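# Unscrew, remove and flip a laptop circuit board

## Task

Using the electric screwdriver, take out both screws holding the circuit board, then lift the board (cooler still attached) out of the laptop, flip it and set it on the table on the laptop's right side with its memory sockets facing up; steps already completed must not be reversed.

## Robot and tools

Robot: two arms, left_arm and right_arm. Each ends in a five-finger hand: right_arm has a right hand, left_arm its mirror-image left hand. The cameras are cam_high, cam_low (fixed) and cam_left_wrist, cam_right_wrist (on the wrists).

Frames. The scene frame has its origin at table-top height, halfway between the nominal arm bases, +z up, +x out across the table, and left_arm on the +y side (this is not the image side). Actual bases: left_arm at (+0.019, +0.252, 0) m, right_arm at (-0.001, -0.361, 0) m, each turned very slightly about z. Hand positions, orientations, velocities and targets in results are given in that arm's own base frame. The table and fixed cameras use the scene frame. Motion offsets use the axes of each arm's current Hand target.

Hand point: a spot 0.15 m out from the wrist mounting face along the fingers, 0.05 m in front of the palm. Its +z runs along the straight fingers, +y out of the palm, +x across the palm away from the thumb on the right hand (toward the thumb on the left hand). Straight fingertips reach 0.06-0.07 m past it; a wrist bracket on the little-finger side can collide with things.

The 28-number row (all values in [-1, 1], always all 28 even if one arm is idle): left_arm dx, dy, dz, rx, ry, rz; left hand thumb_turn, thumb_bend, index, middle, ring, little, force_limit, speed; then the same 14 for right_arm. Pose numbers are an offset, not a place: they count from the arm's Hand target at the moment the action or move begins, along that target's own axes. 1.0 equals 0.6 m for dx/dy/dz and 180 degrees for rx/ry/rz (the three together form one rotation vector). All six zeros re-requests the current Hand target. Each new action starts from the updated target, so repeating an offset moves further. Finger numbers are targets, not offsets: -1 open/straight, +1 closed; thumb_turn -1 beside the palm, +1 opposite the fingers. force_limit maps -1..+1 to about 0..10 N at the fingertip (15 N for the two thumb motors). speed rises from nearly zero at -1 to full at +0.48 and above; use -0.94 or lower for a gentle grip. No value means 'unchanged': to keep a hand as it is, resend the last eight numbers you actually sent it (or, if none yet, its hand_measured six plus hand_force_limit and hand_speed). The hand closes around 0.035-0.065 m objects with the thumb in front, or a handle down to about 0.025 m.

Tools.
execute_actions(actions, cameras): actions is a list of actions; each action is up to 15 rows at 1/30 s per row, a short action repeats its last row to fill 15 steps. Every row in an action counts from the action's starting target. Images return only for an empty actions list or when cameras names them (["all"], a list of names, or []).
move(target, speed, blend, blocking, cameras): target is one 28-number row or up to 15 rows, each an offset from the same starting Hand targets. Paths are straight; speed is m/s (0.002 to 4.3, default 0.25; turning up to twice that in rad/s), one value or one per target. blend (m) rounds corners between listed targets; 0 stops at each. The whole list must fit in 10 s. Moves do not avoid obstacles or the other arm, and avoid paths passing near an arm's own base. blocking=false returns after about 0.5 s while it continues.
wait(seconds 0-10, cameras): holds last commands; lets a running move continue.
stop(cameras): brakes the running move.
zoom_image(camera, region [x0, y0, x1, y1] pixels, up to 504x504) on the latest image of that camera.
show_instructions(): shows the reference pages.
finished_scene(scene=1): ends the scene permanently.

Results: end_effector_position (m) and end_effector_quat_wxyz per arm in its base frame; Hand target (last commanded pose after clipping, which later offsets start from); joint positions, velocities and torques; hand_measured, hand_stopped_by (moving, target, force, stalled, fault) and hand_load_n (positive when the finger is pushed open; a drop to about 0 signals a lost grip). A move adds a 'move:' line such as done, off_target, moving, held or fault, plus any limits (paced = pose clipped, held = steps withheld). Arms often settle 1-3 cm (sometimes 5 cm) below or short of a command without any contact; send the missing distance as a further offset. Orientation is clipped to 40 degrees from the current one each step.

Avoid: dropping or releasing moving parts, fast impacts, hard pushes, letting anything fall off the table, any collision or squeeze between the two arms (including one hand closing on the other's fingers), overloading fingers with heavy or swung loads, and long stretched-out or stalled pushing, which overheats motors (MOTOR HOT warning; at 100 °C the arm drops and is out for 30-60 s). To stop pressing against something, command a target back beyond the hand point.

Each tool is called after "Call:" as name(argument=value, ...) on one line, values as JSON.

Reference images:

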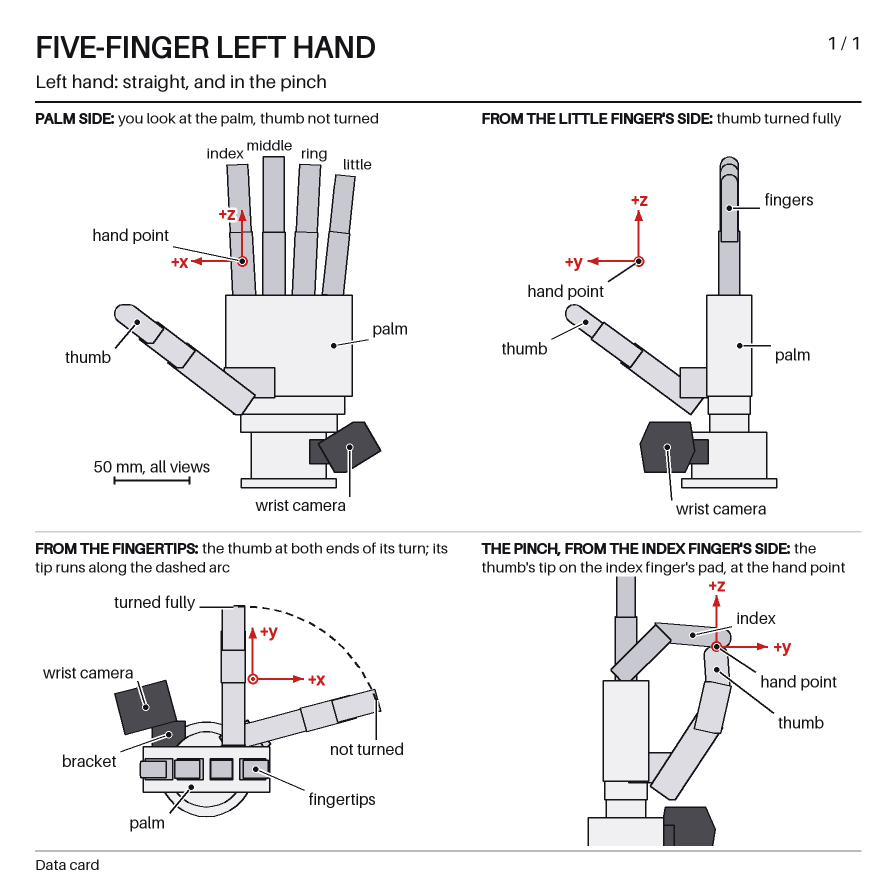

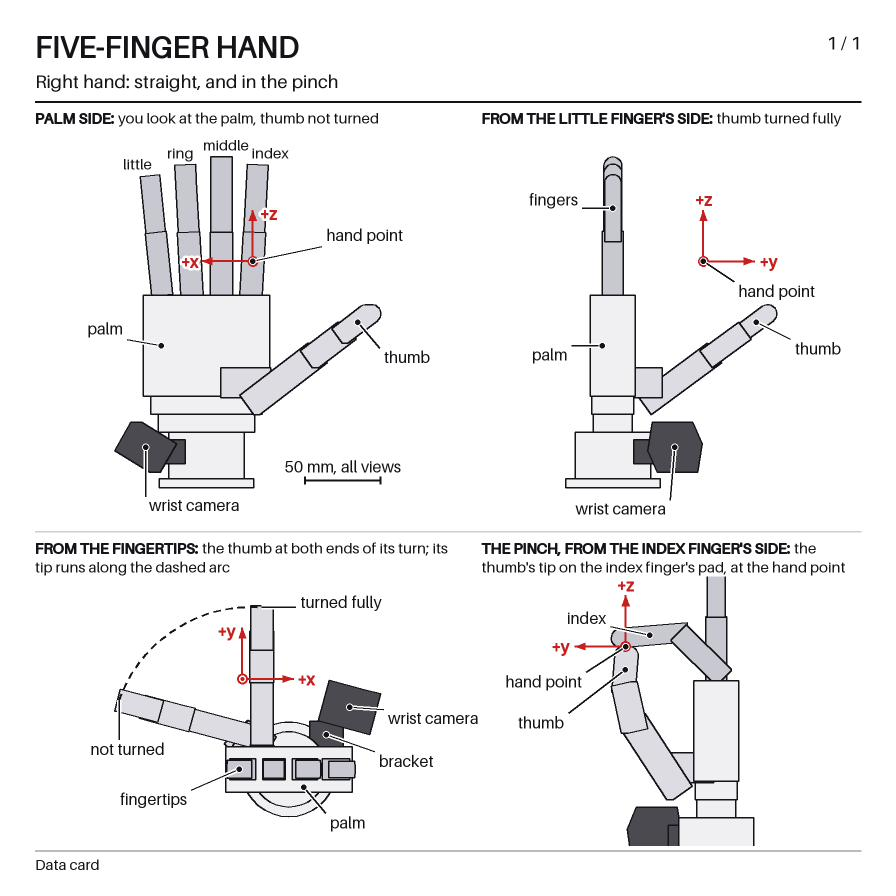

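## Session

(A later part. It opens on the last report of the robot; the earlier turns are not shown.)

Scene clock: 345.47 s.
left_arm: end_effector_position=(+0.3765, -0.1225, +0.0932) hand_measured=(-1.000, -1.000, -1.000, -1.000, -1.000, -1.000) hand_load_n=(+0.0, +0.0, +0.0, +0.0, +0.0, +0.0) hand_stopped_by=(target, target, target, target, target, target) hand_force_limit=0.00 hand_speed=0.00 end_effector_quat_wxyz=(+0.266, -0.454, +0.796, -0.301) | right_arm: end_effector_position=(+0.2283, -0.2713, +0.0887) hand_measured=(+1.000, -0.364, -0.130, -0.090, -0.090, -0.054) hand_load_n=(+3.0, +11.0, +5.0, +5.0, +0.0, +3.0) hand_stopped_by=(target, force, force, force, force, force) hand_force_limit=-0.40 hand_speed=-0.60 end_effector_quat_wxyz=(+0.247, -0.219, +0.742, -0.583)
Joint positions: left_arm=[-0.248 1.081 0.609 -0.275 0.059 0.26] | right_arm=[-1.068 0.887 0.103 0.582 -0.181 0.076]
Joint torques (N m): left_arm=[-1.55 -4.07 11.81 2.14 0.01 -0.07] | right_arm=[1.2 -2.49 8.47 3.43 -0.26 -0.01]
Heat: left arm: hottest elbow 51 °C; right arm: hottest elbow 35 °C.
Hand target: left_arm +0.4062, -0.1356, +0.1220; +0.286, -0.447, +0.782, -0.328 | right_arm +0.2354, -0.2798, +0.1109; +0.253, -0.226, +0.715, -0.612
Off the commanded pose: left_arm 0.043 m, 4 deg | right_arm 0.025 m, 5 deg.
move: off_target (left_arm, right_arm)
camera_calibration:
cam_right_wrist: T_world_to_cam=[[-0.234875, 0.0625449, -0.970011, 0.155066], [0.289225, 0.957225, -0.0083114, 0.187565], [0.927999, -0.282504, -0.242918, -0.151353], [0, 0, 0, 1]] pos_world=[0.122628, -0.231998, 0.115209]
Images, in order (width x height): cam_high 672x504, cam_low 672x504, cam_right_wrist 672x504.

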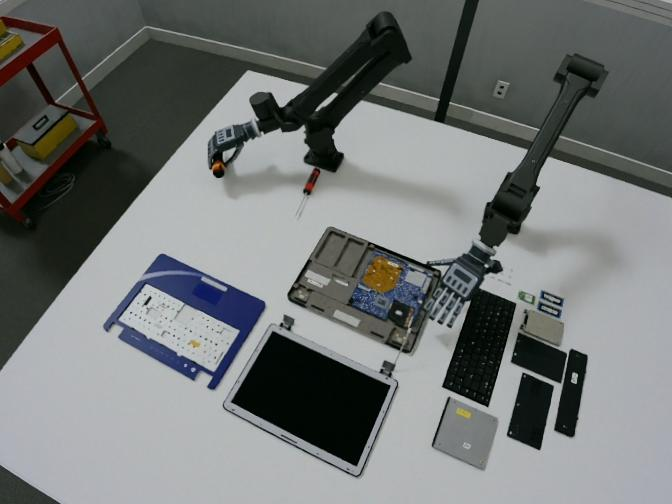

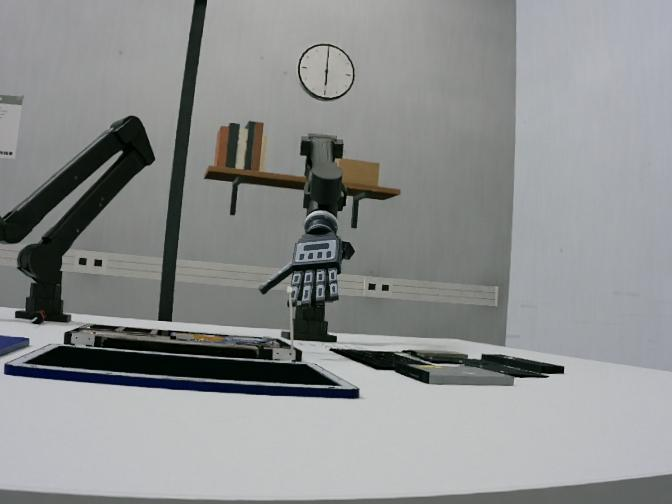

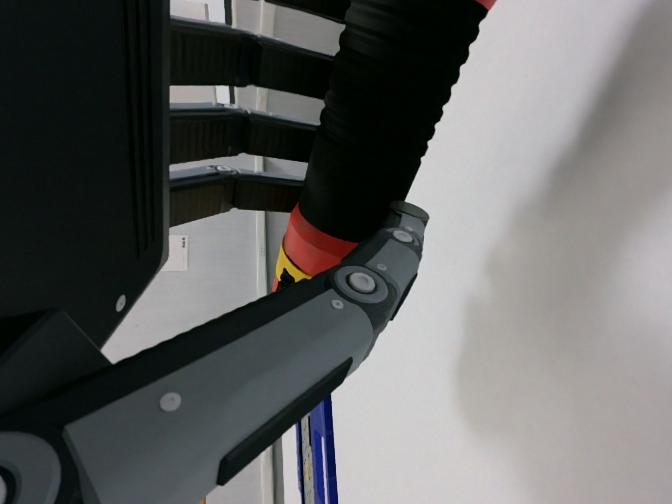

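Call:
move(target=[0,0,0,0,0,0,-1,-1,-1,-1,-1,-1,0,0,0.0079,0.0907,0.0113,0,0,0,1,0.4,0.3,0.3,0.3,0.3,-0.4,-0.6], speed=0.06, cameras=["cam_high","cam_right_wrist"])

Call:
zoom_image(camera="cam_high", region=[180, 120, 260, 200])

Scene clock: 347.80 s.
left_arm: end_effector_position=(+0.3765, -0.1225, +0.0932) hand_measured=(-1.000, -1.000, -1.000, -1.000, -1.000, -1.000) hand_load_n=(+0.0, +0.0, -0.5, +0.0, +0.0, +0.0) hand_stopped_by=(target, target, target, target, target, target) hand_force_limit=0.00 hand_speed=0.00 end_effector_quat_wxyz=(+0.266, -0.454, +0.796, -0.301) | right_arm: end_effector_position=(+0.2304, -0.2772, +0.0445) hand_measured=(+1.000, -0.364, -0.130, -0.090, -0.090, -0.054) hand_load_n=(+3.0, +10.5, +5.0, +5.0, +0.0, +3.0) hand_stopped_by=(target, force, force, force, force, force) hand_force_limit=-0.40 hand_speed=-0.60 end_effector_quat_wxyz=(+0.244, -0.225, +0.731, -0.597)
Joint positions: left_arm=[-0.248 1.081 0.609 -0.275 0.059 0.26] | right_arm=[-1.068 1.357 0.054 1.131 -0.181 0.059]
Joint torques (N m): left_arm=[-1.85 -3.78 11.79 2.21 -0.01 -0.07] | right_arm=[1.14 -4.66 3.85 3.04 -0.28 0.05]
Heat: left arm: hottest elbow 51 °C; right arm: hottest elbow 35 °C.
Hand target: left_arm +0.4062, -0.1356, +0.1220; +0.286, -0.447, +0.782, -0.328 | right_arm +0.2354, -0.2798, +0.0558; +0.253, -0.226, +0.715, -0.612
Off the commanded pose: left_arm 0.043 m, 4 deg | right_arm 0.013 m, 3 deg.
move: off_target (left_arm, right_arm)
camera_calibration:
cam_right_wrist: T_world_to_cam=[[-0.233675, 0.0264672, -0.971955, 0.102957], [0.286288, 0.957189, -0.0427636, 0.19436], [0.929212, -0.288252, -0.231248, -0.168114], [0, 0, 0, 1]] pos_world=[0.124629, -0.237223, 0.0695054]
Images, in order (width x height): cam_high 672x504, cam_right_wrist 672x504.

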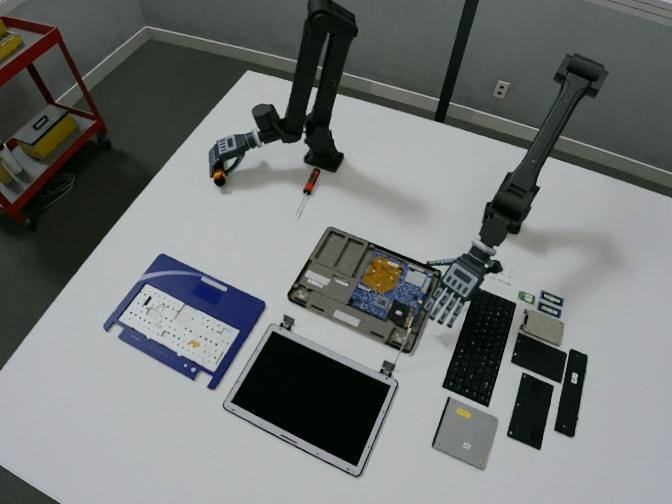

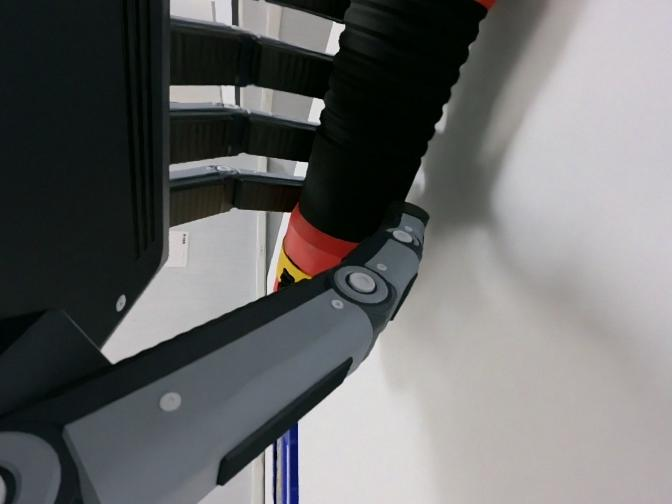

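Scaled by 6.300 from the camera's 672x504 image, which has a finer 960x720 frame.

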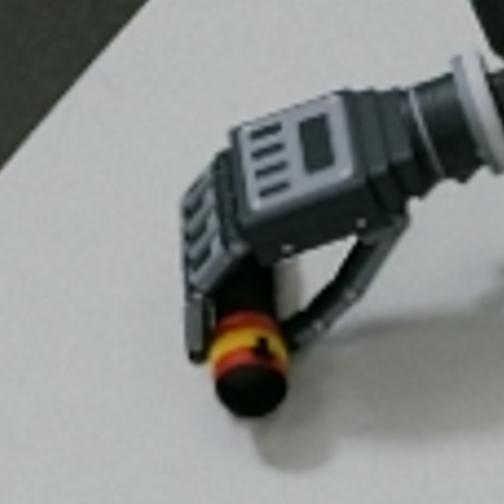

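Call:
move(target=[0,0,0,0,0,0,-1,-1,-1,-1,-1,-1,0,0,0.0022,0.0247,0.0031,0,0,0,1,0.4,0.3,0.3,0.3,0.3,-0.4,-0.6], speed=0.04, cameras=["cam_high"])

Call:
zoom_image(camera="cam_high", region=[180, 120, 260, 200])

Scene clock: 349.80 s.
left_arm: end_effector_position=(+0.3765, -0.1225, +0.0932) hand_measured=(-1.000, -1.000, -1.000, -1.000, -1.000, -1.000) hand_load_n=(+0.0, +0.0, -0.5, +0.0, +0.0, +0.0) hand_stopped_by=(target, target, target, target, target, target) hand_force_limit=0.00 hand_speed=0.00 end_effector_quat_wxyz=(+0.266, -0.454, +0.796, -0.301) | right_arm: end_effector_position=(+0.2320, -0.2810, +0.0366) hand_measured=(+1.000, -0.364, -0.130, -0.090, -0.090, -0.054) hand_load_n=(+2.0, +10.0, +5.5, +4.0, +0.0, +3.5) hand_stopped_by=(target, force, force, force, force, force) hand_force_limit=-0.40 hand_speed=-0.60 end_effector_quat_wxyz=(+0.244, -0.226, +0.721, -0.607)
Joint positions: left_arm=[-0.248 1.081 0.609 -0.275 0.059 0.26] | right_arm=[-1.068 1.518 0.054 1.318 -0.181 0.051]
Joint torques (N m): left_arm=[-1.61 -3.66 11.81 2.17 -0.01 -0.08] | right_arm=[1.08 -4.95 2.28 2.55 -0.29 0.12]
Heat: left arm: hottest elbow 51 °C; right arm: hottest elbow 35 °C.
Hand target: left_arm +0.4062, -0.1356, +0.1220; +0.286, -0.447, +0.782, -0.328 | right_arm +0.2354, -0.2799, +0.0409; +0.253, -0.226, +0.715, -0.612
Off the commanded pose: left_arm 0.043 m, 4 deg | right_arm 0.006 m, 1 deg.
move: off_target (left_arm)
Images, in order (width x height): cam_high 672x504.

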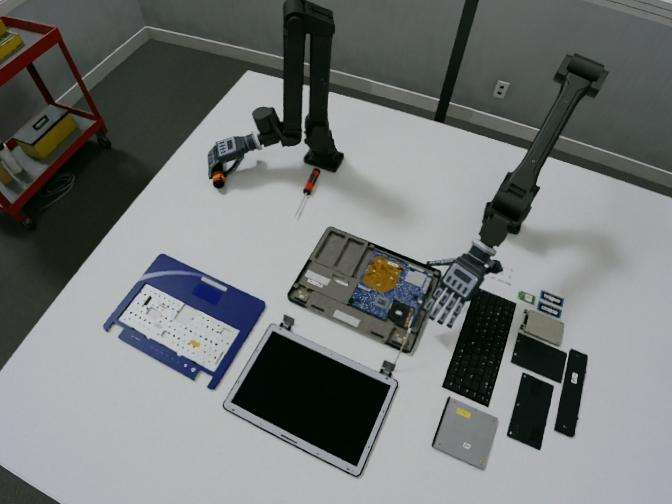

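Scaled by 6.300 from the camera's 672x504 image, which has a finer 960x720 frame.

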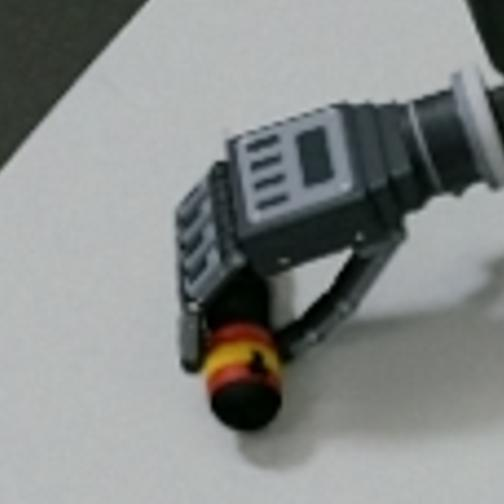

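Call:
move(target=[0,0,0,0,0,0,-1,-1,-1,-1,-1,-1,0,0,0.0011,0.0132,0.0017,0,0,0,1,0.4,0.3,0.3,0.3,0.3,-0.4,-0.6], speed=0.03, cameras=["cam_right_wrist"])

Scene clock: 352.13 s.
left_arm: end_effector_position=(+0.3765, -0.1225, +0.0932) hand_measured=(-1.000, -1.000, -1.000, -1.000, -1.000, -1.000) hand_load_n=(+0.0, +0.0, +0.0, +0.0, +0.0, +0.0) hand_stopped_by=(target, target, target, target, target, target) hand_force_limit=0.00 hand_speed=0.00 end_effector_quat_wxyz=(+0.266, -0.454, +0.796, -0.301) | right_arm: end_effector_position=(+0.2326, -0.2814, +0.0314) hand_measured=(+1.000, -0.364, -0.130, -0.090, -0.090, -0.054) hand_load_n=(+1.5, +9.5, +6.0, +4.0, +0.0, +3.0) hand_stopped_by=(target, force, force, force, force, force) hand_force_limit=-0.40 hand_speed=-0.60 end_effector_quat_wxyz=(+0.245, -0.226, +0.718, -0.611)
Joint positions: left_arm=[-0.248 1.081 0.609 -0.275 0.059 0.26] | right_arm=[-1.068 1.605 0.054 1.415 -0.182 0.051]
Joint torques (N m): left_arm=[-1.79 -4.01 11.81 2.19 0 -0.08] | right_arm=[1.14 -5.13 1.63 2.29 -0.25 0.13]
Heat: left arm: hottest elbow 51 °C; right arm: hottest elbow 34 °C.
Hand target: left_arm +0.4062, -0.1356, +0.1220; +0.286, -0.447, +0.782, -0.328 | right_arm +0.2354, -0.2799, +0.0328; +0.253, -0.226, +0.715, -0.612
Off the commanded pose: left_arm 0.043 m, 4 deg | right_arm 0.004 m, 1 deg.
move: off_target (left_arm)
camera_calibration:
cam_right_wrist: T_world_to_cam=[[-0.222125, -0.00959265, -0.974971, 0.078034], [0.284434, 0.95582, -0.0742059, 0.198319], [0.932608, -0.293798, -0.209583, -0.177472], [0, 0, 0, 1]] pos_world=[0.126437, -0.240949, 0.0536023]
Images, in order (width x height): cam_right_wrist 672x504.

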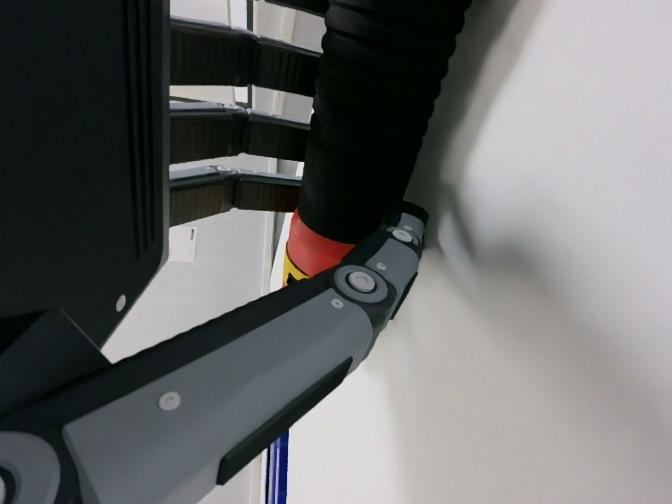

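Call:
move(target=[0,0,0,0,0,0,-1,-1,-1,-1,-1,-1,0,0,0.0011,0.0132,0.0017,0,0,0,1,0.4,0.3,0.3,0.3,0.3,-0.4,-0.6], speed=0.03, cameras=["cam_right_wrist","cam_high"])

Call:
zoom_image(camera="cam_high", region=[180, 120, 260, 200])

Scene clock: 353.80 s.
left_arm: end_effector_position=(+0.3765, -0.1225, +0.0932) hand_measured=(-1.000, -1.000, -1.000, -1.000, -1.000, -1.000) hand_load_n=(+0.0, +0.0, -0.5, -0.5, +0.0, +0.0) hand_stopped_by=(target, target, target, target, target, target) hand_force_limit=0.00 hand_speed=0.00 end_effector_quat_wxyz=(+0.266, -0.454, +0.796, -0.301) | right_arm: end_effector_position=(+0.2333, -0.2827, +0.0304) hand_measured=(+1.000, -0.364, -0.130, -0.090, -0.090, -0.054) hand_load_n=(+2.0, +8.5, +6.5, +4.0, +0.0, +3.5) hand_stopped_by=(target, force, force, force, force, force) hand_force_limit=-0.40 hand_speed=-0.60 end_effector_quat_wxyz=(+0.247, -0.225, +0.710, -0.620)
Joint positions: left_arm=[-0.248 1.081 0.609 -0.275 0.059 0.26] | right_arm=[-1.068 1.686 0.054 1.52 -0.182 0.053]
Joint torques (N m): left_arm=[-1.73 -3.9 11.75 2.19 0.01 -0.06] | right_arm=[1.14 -4.95 1.16 1.72 -0.19 0.13]
Heat: left arm: hottest elbow 51 °C; right arm: hottest elbow 34 °C.
Hand target: left_arm +0.4062, -0.1356, +0.1220; +0.286, -0.447, +0.782, -0.328 | right_arm +0.2355, -0.2799, +0.0248; +0.253, -0.226, +0.715, -0.612
Off the commanded pose: left_arm 0.043 m, 4 deg | right_arm 0.007 m, 1 deg.
move: off_target (left_arm)
camera_calibration:
cam_right_wrist: T_world_to_cam=[[-0.209426, -0.029631, -0.977375, 0.0686853], [0.285736, 0.954059, -0.0901497, 0.198832], [0.935145, -0.298151, -0.191338, -0.181121], [0, 0, 0, 1]] pos_world=[0.126946, -0.241663, 0.0504006]
Images, in order (width x height): cam_high 672x504, cam_right_wrist 672x504.

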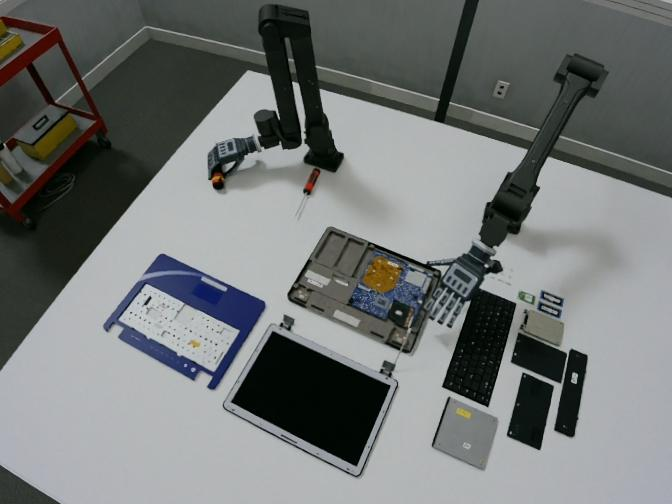

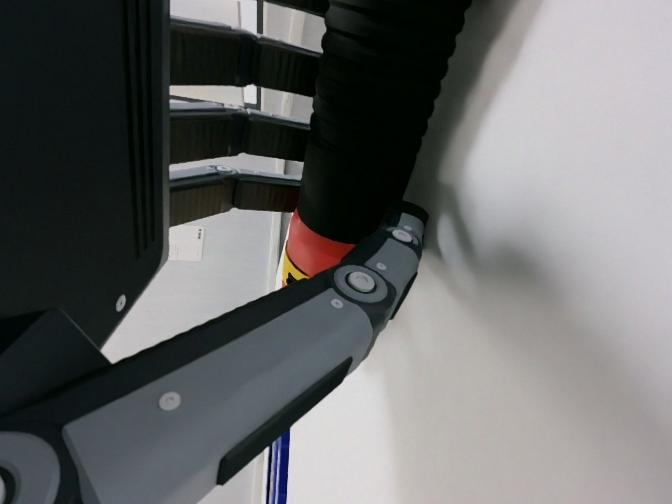

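Scaled by 6.300 from the camera's 672x504 image, which has a finer 960x720 frame.

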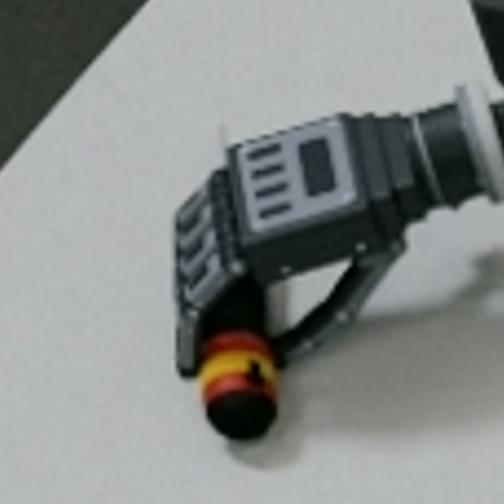

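Call:
move(target=[0,0,0,0,0,0,-1,-1,-1,-1,-1,-1,0,0,0,0,0,0,0,0,1,-0.364,-0.23,-0.19,-0.19,-0.15,-0.4,-0.88], speed=0.03, cameras=["cam_right_wrist","cam_high"])

Call:
zoom_image(camera="cam_high", region=[180, 120, 260, 200])

Scene clock: 355.27 s.
left_arm: end_effector_position=(+0.3765, -0.1225, +0.0932) hand_measured=(-1.000, -1.000, -1.000, -1.000, -1.000, -1.000) hand_load_n=(+0.0, +0.0, +0.0, +0.0, +0.0, -0.5) hand_stopped_by=(target, target, target, target, target, target) hand_force_limit=0.00 hand_speed=0.00 end_effector_quat_wxyz=(+0.266, -0.454, +0.796, -0.301) | right_arm: end_effector_position=(+0.2338, -0.2813, +0.0286) hand_measured=(+1.000, -0.364, -0.230, -0.190, -0.190, -0.150) hand_load_n=(-0.5, -2.0, +0.0, +0.0, +0.0, +0.0) hand_stopped_by=(target, force, target, target, target, target) hand_force_limit=-0.40 hand_speed=-0.88 end_effector_quat_wxyz=(+0.251, -0.223, +0.713, -0.616)
Joint positions: left_arm=[-0.248 1.081 0.609 -0.275 0.059 0.26] | right_arm=[-1.068 1.693 0.054 1.52 -0.185 0.062]
Joint torques (N m): left_arm=[-1.73 -3.96 11.85 2.18 0.01 -0.08] | right_arm=[1.2 -5.25 1.11 1.8 -0.17 0.11]
Heat: left arm: hottest elbow 51 °C; right arm: hottest elbow 34 °C.
Hand target: left_arm +0.4062, -0.1356, +0.1220; +0.286, -0.447, +0.782, -0.328 | right_arm +0.2355, -0.2799, +0.0248; +0.253, -0.226, +0.715, -0.612
Off the commanded pose: left_arm 0.043 m, 4 deg | right_arm 0.004 m, 1 deg.
move: off_target (left_arm)
camera_calibration:
cam_right_wrist: T_world_to_cam=[[-0.205273, -0.0186568, -0.978527, 0.0691844], [0.284103, 0.95563, -0.0778188, 0.197799], [0.936562, -0.293977, -0.190865, -0.180706], [0, 0, 0, 1]] pos_world=[0.127249, -0.240855, 0.0486008]
Images, in order (width x height): cam_high 672x504, cam_right_wrist 672x504.

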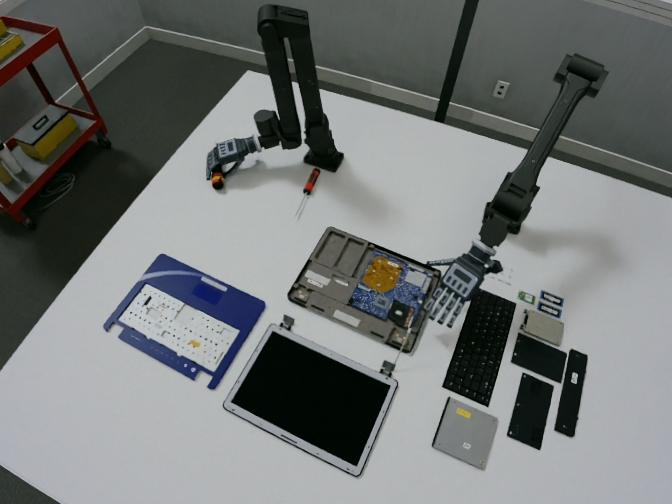

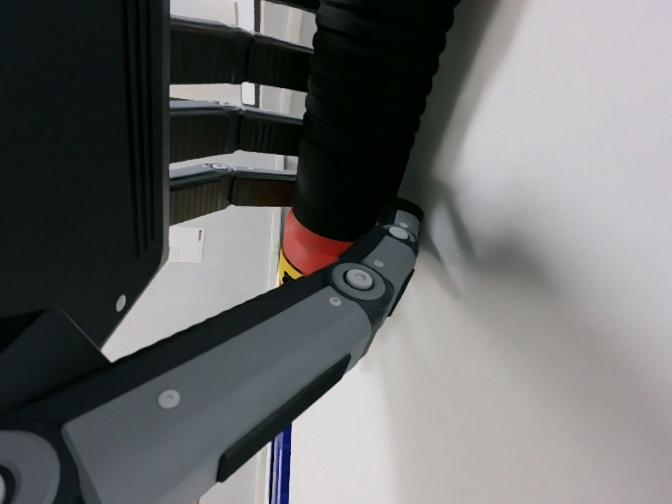

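Scaled by 6.300 from the camera's 672x504 image, which has a finer 960x720 frame.

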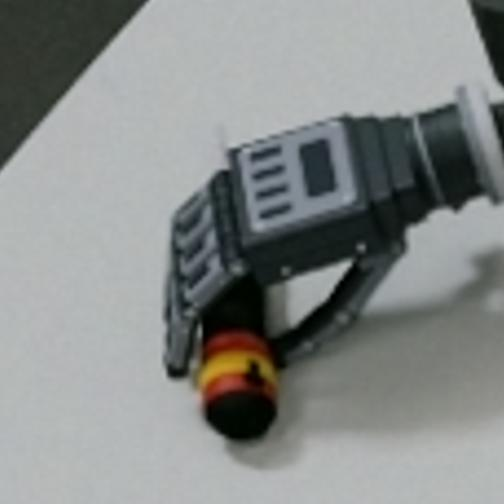

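Call:
move(target=[0,0,0,0,0,0,-1,-1,-1,-1,-1,-1,0,0,0,0,0,0,0,0,1,-0.364,-1,-1,-1,-1,-0.4,-0.7], speed=0.03, cameras=["cam_right_wrist","cam_high"])

Call:
zoom_image(camera="cam_high", region=[180, 120, 260, 200])

Scene clock: 358.90 s.
left_arm: end_effector_position=(+0.3765, -0.1225, +0.0932) hand_measured=(-1.000, -1.000, -1.000, -1.000, -1.000, -1.000) hand_load_n=(+0.0, +0.0, +0.0, +0.0, +0.0, +0.0) hand_stopped_by=(target, target, target, target, target, target) hand_force_limit=0.00 hand_speed=0.00 end_effector_quat_wxyz=(+0.266, -0.454, +0.796, -0.301) | right_arm: end_effector_position=(+0.2338, -0.2813, +0.0286) hand_measured=(+1.000, -0.364, -1.000, -1.000, -1.000, -1.000) hand_load_n=(+0.0, -2.5, +0.0, +0.0, -0.5, -0.5) hand_stopped_by=(target, force, target, target, target, target) hand_force_limit=-0.40 hand_speed=-0.70 end_effector_quat_wxyz=(+0.251, -0.223, +0.713, -0.616)
Joint positions: left_arm=[-0.248 1.081 0.609 -0.275 0.059 0.26] | right_arm=[-1.068 1.693 0.054 1.52 -0.185 0.062]
Joint torques (N m): left_arm=[-1.61 -3.78 11.78 2.14 0 -0.06] | right_arm=[1.14 -5.3 1.14 1.77 -0.17 0.11]
Heat: left arm: hottest elbow 51 °C; right arm: hottest elbow 33 °C.
Hand target: left_arm +0.4062, -0.1356, +0.1220; +0.286, -0.447, +0.782, -0.328 | right_arm +0.2355, -0.2799, +0.0248; +0.253, -0.226, +0.715, -0.612
Off the commanded pose: left_arm 0.043 m, 4 deg | right_arm 0.004 m, 1 deg.
move: off_target (left_arm)
camera_calibration:
cam_right_wrist: T_world_to_cam=[[-0.205273, -0.0186568, -0.978527, 0.0691844], [0.284103, 0.95563, -0.0778188, 0.197799], [0.936562, -0.293977, -0.190865, -0.180706], [0, 0, 0, 1]] pos_world=[0.127249, -0.240855, 0.0486008]
Images, in order (width x height): cam_high 672x504, cam_right_wrist 672x504.

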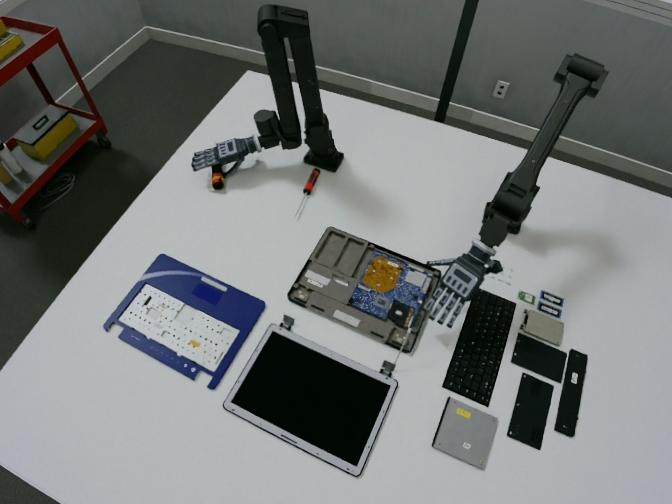

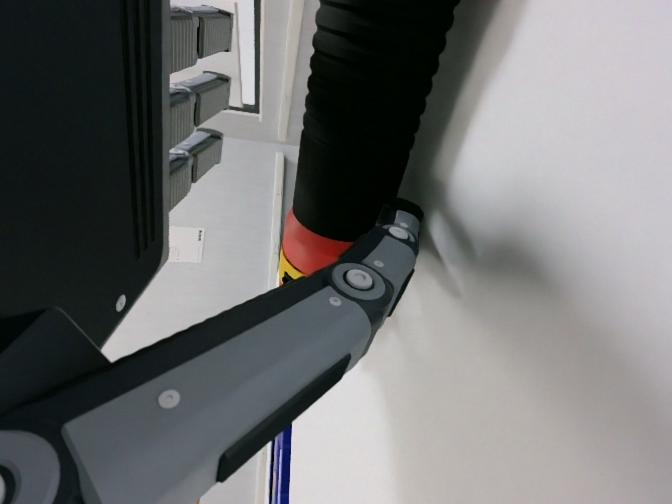

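Scaled by 6.300 from the camera's 672x504 image, which has a finer 960x720 frame.

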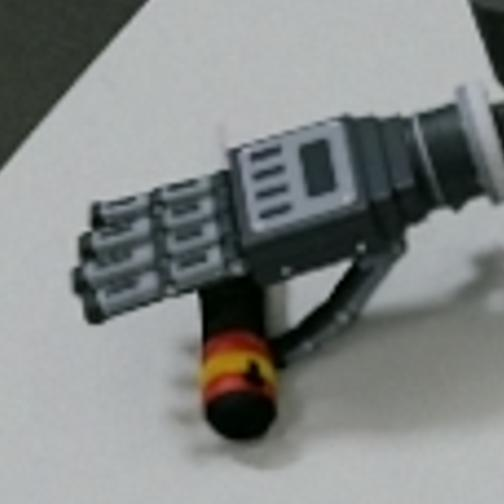

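Call:
move(target=[0,0,0,0,0,0,-1,-1,-1,-1,-1,-1,0,0,-0.1338,0.0017,-0.0007,0,0,0,1,-0.364,-1,-1,-1,-1,-0.4,-0.7], speed=0.05, cameras=["cam_right_wrist","cam_high"])

Call:
zoom_image(camera="cam_high", region=[180, 120, 260, 200])

Scene clock: 362.47 s.
left_arm: end_effector_position=(+0.3765, -0.1225, +0.0932) hand_measured=(-1.000, -1.000, -1.000, -1.000, -1.000, -1.000) hand_load_n=(+0.0, +0.0, +0.0, +0.0, -0.5, +0.0) hand_stopped_by=(target, target, target, target, target, target) hand_force_limit=0.00 hand_speed=0.00 end_effector_quat_wxyz=(+0.266, -0.454, +0.796, -0.301) | right_arm: end_effector_position=(+0.2926, -0.2288, +0.0298) hand_measured=(+1.000, -0.366, -1.000, -1.000, -1.000, -1.000) hand_load_n=(+0.0, -0.5, +0.0, +0.0, +0.0, +0.0) hand_stopped_by=(target, force, target, target, target, target) hand_force_limit=-0.40 hand_speed=-0.70 end_effector_quat_wxyz=(+0.249, -0.230, +0.713, -0.614)
Joint positions: left_arm=[-0.248 1.081 0.609 -0.275 0.059 0.26] | right_arm=[-0.637 1.656 0.052 1.479 0.235 0.102]
Joint torques (N m): left_arm=[-1.73 -4.01 11.74 2.21 0 -0.08] | right_arm=[1.61 -7.47 1.84 0.88 0.1 0.16]
Heat: left arm: hottest elbow 52 °C; right arm: hottest elbow 33 °C.
Hand target: left_arm +0.4062, -0.1356, +0.1220; +0.286, -0.447, +0.782, -0.328 | right_arm +0.2970, -0.2287, +0.0308; +0.253, -0.226, +0.715, -0.612
Off the commanded pose: left_arm 0.043 m, 4 deg | right_arm 0.005 m, 1 deg.
move: off_target (left_arm)
camera_calibration:
cam_right_wrist: T_world_to_cam=[[-0.217125, -0.0233494, -0.975864, 0.0858018], [0.27484, 0.957808, -0.084068, 0.134397], [0.936653, -0.28646, -0.201547, -0.217954], [0, 0, 0, 1]] pos_world=[0.18584, -0.189158, 0.0511014]
Images, in order (width x height): cam_high 672x504, cam_right_wrist 672x504.

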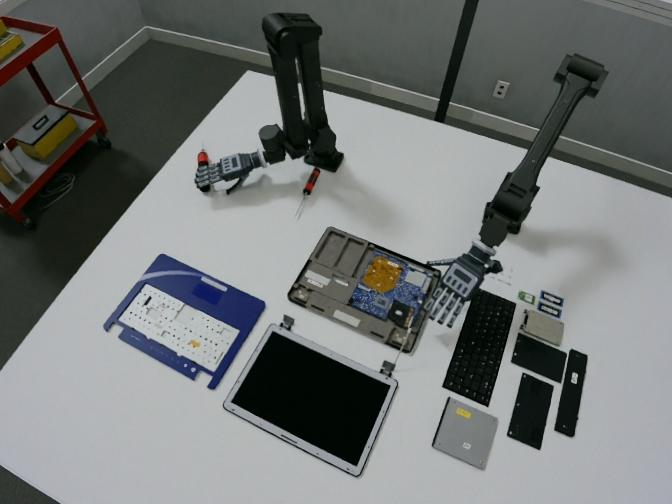

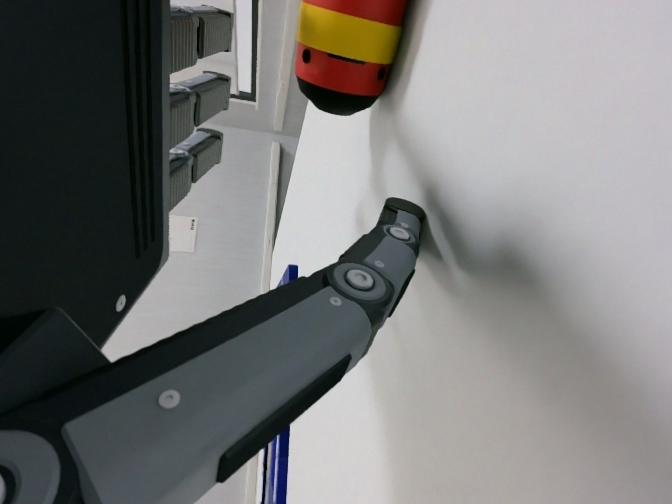

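Scaled by 6.300 from the camera's 672x504 image, which has a finer 960x720 frame.

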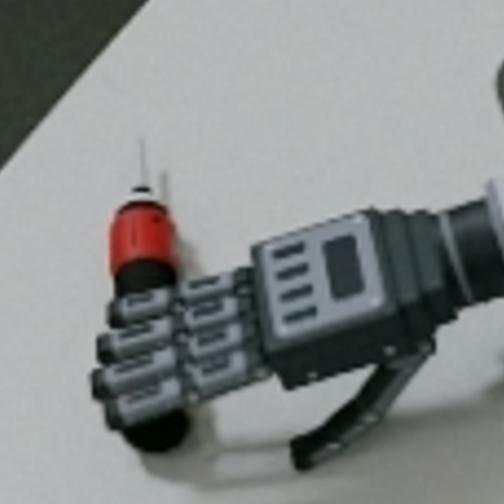

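Call:
move(target=[0,0,0,0,0,0,-1,-1,-1,-1,-1,-1,0,0,-0.0216,-0.2473,-0.0309,0,0,0,1,-0.364,-1,-1,-1,-1,-0.4,-0.7], speed=0.15, cameras=["cam_high"])

Call:
zoom_image(camera="cam_high", region=[160, 90, 360, 240])

Scene clock: 365.10 s.
left_arm: end_effector_position=(+0.3765, -0.1225, +0.0932) hand_measured=(-1.000, -1.000, -1.000, -1.000, -1.000, -1.000) hand_load_n=(+0.0, +0.0, -0.5, +0.0, +0.0, +0.0) hand_stopped_by=(target, target, target, target, target, target) hand_force_limit=0.00 hand_speed=0.00 end_effector_quat_wxyz=(+0.266, -0.454, +0.796, -0.301) | right_arm: end_effector_position=(+0.2855, -0.2213, +0.1532) hand_measured=(+1.000, -0.366, -1.000, -1.000, -1.000, -1.000) hand_load_n=(+0.0, +0.0, +0.0, +0.0, +0.0, +0.0) hand_stopped_by=(target, force, target, target, target, target) hand_force_limit=-0.40 hand_speed=-0.70 end_effector_quat_wxyz=(+0.244, -0.233, +0.724, -0.602)
Joint positions: left_arm=[-0.248 1.081 0.609 -0.275 0.059 0.26] | right_arm=[-0.63 0.614 0.206 0.246 0.241 0.113]
Joint torques (N m): left_arm=[-1.67 -3.84 11.84 2.21 0 -0.08] | right_arm=[1.14 -0.56 13.35 1.01 -0.1 0.15]
Heat: left arm: hottest elbow 52 °C; right arm: hottest elbow 33 °C.
Hand target: left_arm +0.4062, -0.1356, +0.1220; +0.286, -0.447, +0.782, -0.328 | right_arm +0.2970, -0.2286, +0.1809; +0.253, -0.225, +0.714, -0.612
Off the commanded pose: left_arm 0.043 m, 4 deg | right_arm 0.031 m, 2 deg.
move: off_target (left_arm, right_arm)
Images, in order (width x height): cam_high 672x504.

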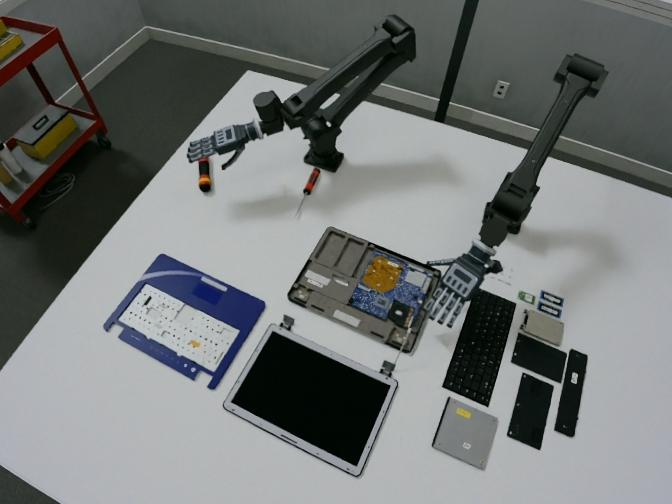

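Scaled by 2.520 from the camera's 672x504 image, which has a finer 960x720 frame.

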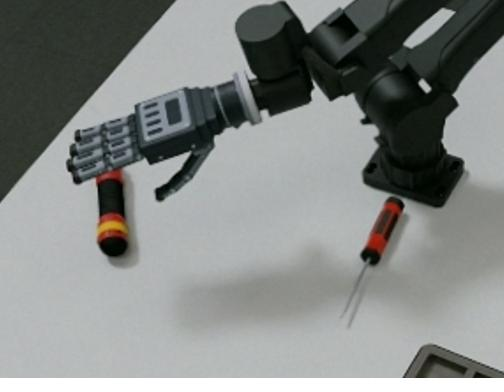

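Call:
execute_actions(actions=[])

Call:
zoom_image(camera="cam_left_wrist", region=[340, 130, 520, 310])

Call:
zoom_image(camera="cam_left_wrist", region=[240, 280, 460, 500])

Call:
zoom_image(camera="cam_high", region=[280, 220, 450, 370])

Scene clock: 366.60 s.
left_arm: end_effector_position=(+0.3765, -0.1225, +0.0932) hand_measured=(-1.000, -1.000, -1.000, -1.000, -1.000, -1.000) hand_load_n=(+0.0, +0.0, +0.0, +0.0, +0.0, +0.0) hand_stopped_by=(target, target, target, target, target, target) hand_force_limit=0.00 hand_speed=0.00 end_effector_quat_wxyz=(+0.266, -0.454, +0.796, -0.301) | right_arm: end_effector_position=(+0.2855, -0.2213, +0.1532) hand_measured=(+1.000, -0.366, -1.000, -1.000, -1.000, -1.000) hand_load_n=(+0.0, +0.0, +0.0, +0.0, +0.0, +0.0) hand_stopped_by=(target, force, target, target, target, target) hand_force_limit=-0.40 hand_speed=-0.70 end_effector_quat_wxyz=(+0.244, -0.233, +0.724, -0.602)
Joint positions: left_arm=[-0.248 1.081 0.609 -0.275 0.059 0.26] | right_arm=[-0.63 0.614 0.206 0.246 0.241 0.113]
Joint velocities: within noise
Joint torques (N m): left_arm=[-1.73 -3.78 11.84 2.22 -0.01 -0.07] | right_arm=[1.08 -0.44 13.35 1.01 -0.1 0.15]
Heat: left arm: hottest elbow 52 °C; right arm: hottest elbow 33 °C.
Hand target: left_arm +0.4062, -0.1356, +0.1220; +0.286, -0.447, +0.782, -0.328 | right_arm +0.2970, -0.2286, +0.1809; +0.253, -0.225, +0.714, -0.612
Off the commanded pose: left_arm 0.043 m, 4 deg | right_arm 0.031 m, 2 deg.
camera_calibration:
cam_left_wrist: T_world_to_cam=[[0.45119, -0.636909, 0.62512, -0.300019], [-0.854812, -0.509658, 0.0977052, 0.245618], [0.256368, -0.578443, -0.77439, 0.0215152], [0, 0, 0, 1]] pos_world=[0.339807, -0.053458, 0.18021]
cam_right_wrist: T_world_to_cam=[[-0.23845, 0.0039136, -0.971147, 0.216171], [0.273906, 0.959665, -0.0633861, 0.136917], [0.931728, -0.281117, -0.229904, -0.177499], [0, 0, 0, 1]] pos_world=[0.179425, -0.182138, 0.177804]

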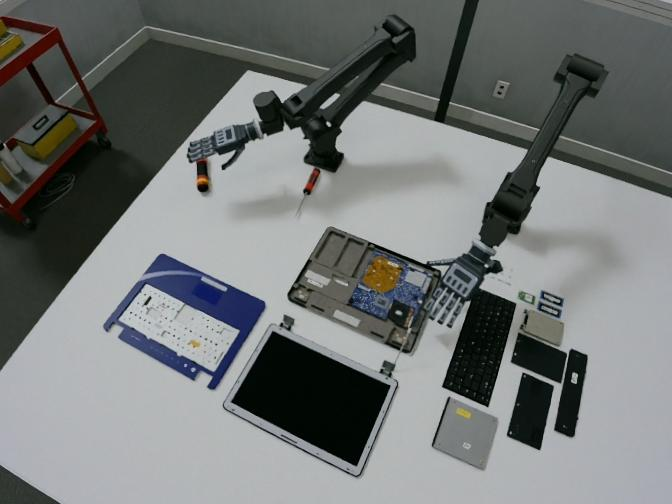

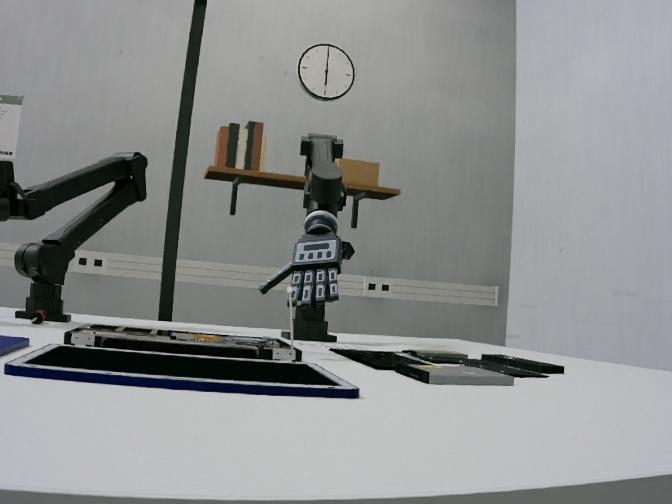

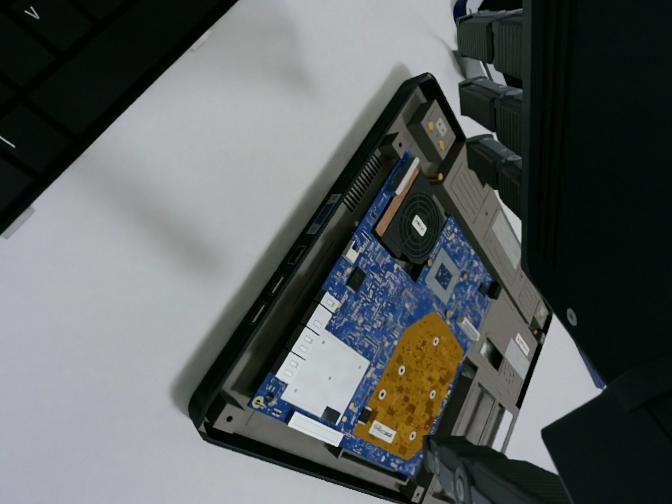

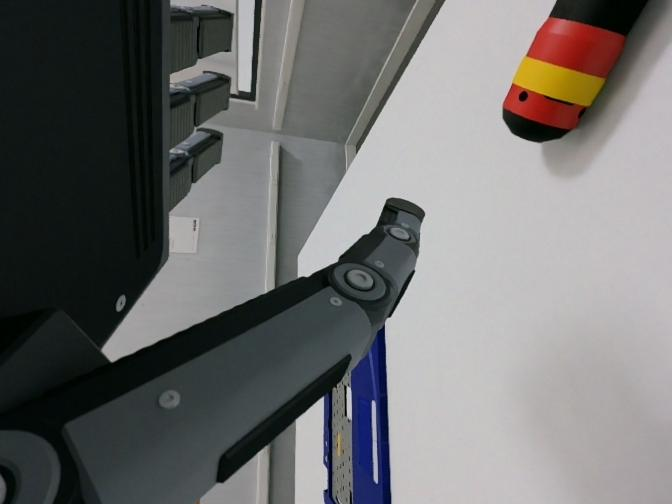

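Scaled by 2.800 from the camera's 672x504 image, which has a finer 960x720 frame.

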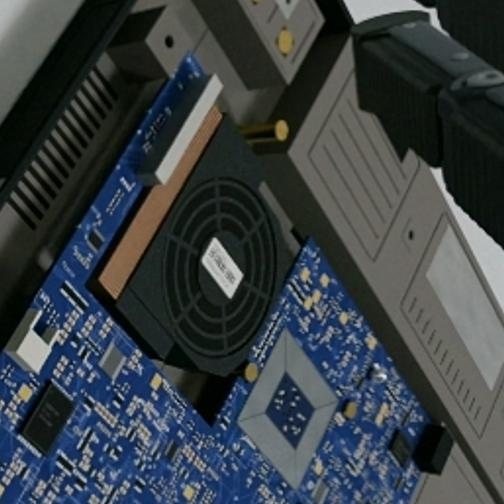

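Scaled by 2.291 from the camera's 672x504 image, which has a finer 960x720 frame.

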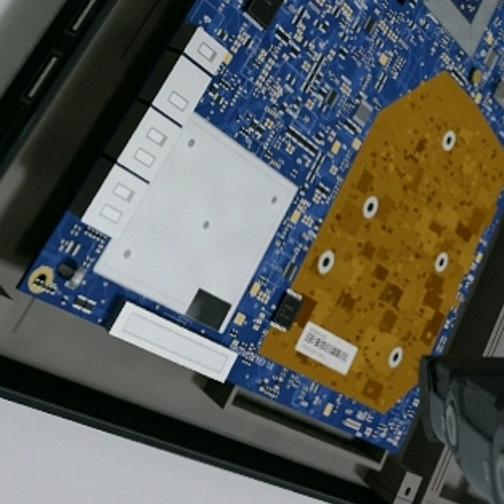

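Scaled by 2.965 from the camera's 672x504 image, which has a finer 960x720 frame.

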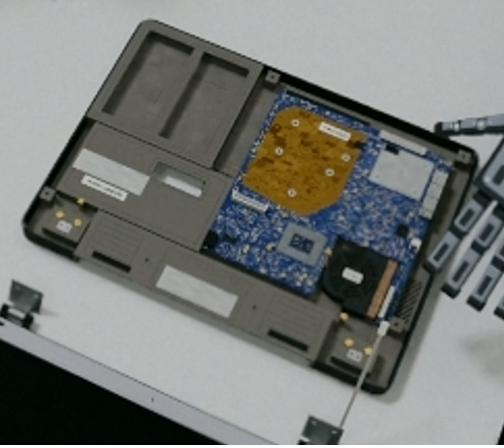

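Call:
zoom_image(camera="cam_high", region=[380, 290, 430, 340])

Call:
zoom_image(camera="cam_left_wrist", region=[365, 150, 455, 240])

Call:
zoom_image(camera="cam_low", region=[60, 310, 310, 370])

Scaled by 10.080 from the camera's 672x504 image, which has a finer 960x720 frame.

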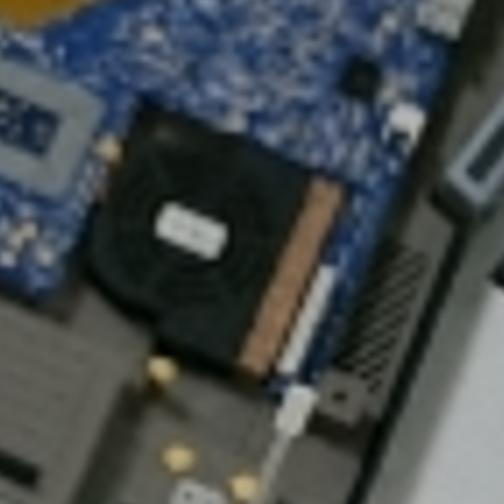

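Scaled by 5.600 from the camera's 672x504 image, which has a finer 960x720 frame.

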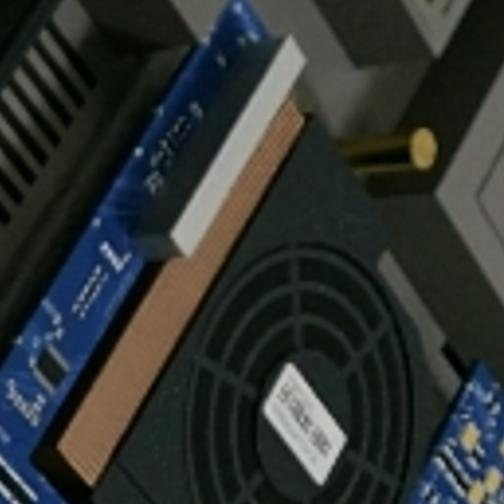

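Scaled by 2.016 from the camera's 672x504 image, which has a finer 960x720 frame.

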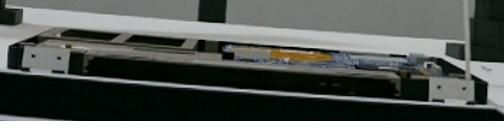

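Call:
zoom_image(camera="cam_left_wrist", region=[365, 200, 445, 280])

Scaled by 6.300 from the camera's 672x504 image, which has a finer 960x720 frame.

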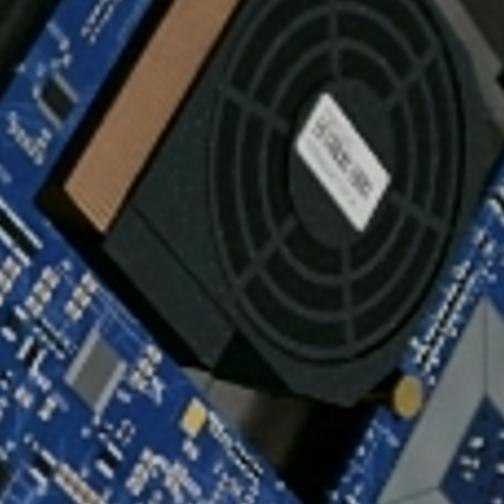

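Call:
zoom_image(camera="cam_low", region=[200, 310, 310, 365])

Call:
zoom_image(camera="cam_left_wrist", region=[395, 250, 495, 350])

Call:
zoom_image(camera="cam_left_wrist", region=[240, 370, 440, 504])

Scaled by 4.582 from the camera's 672x504 image, which has a finer 960x720 frame.

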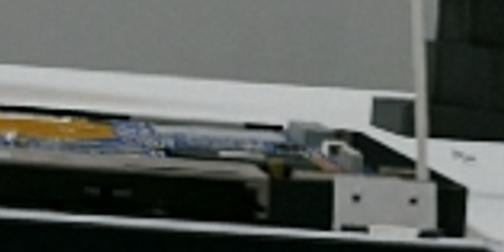

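Scaled by 5.040 from the camera's 672x504 image, which has a finer 960x720 frame.

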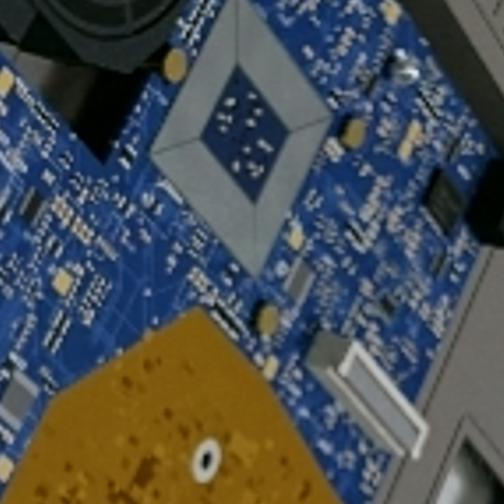

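Scaled by 2.520 from the camera's 672x504 image, which has a finer 960x720 frame.

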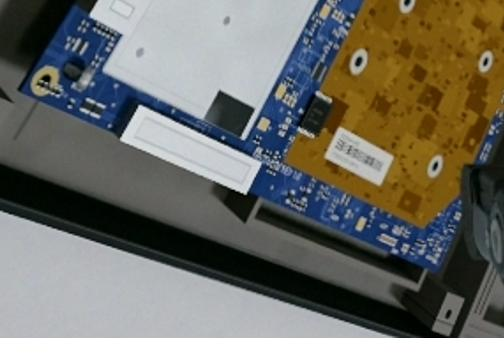

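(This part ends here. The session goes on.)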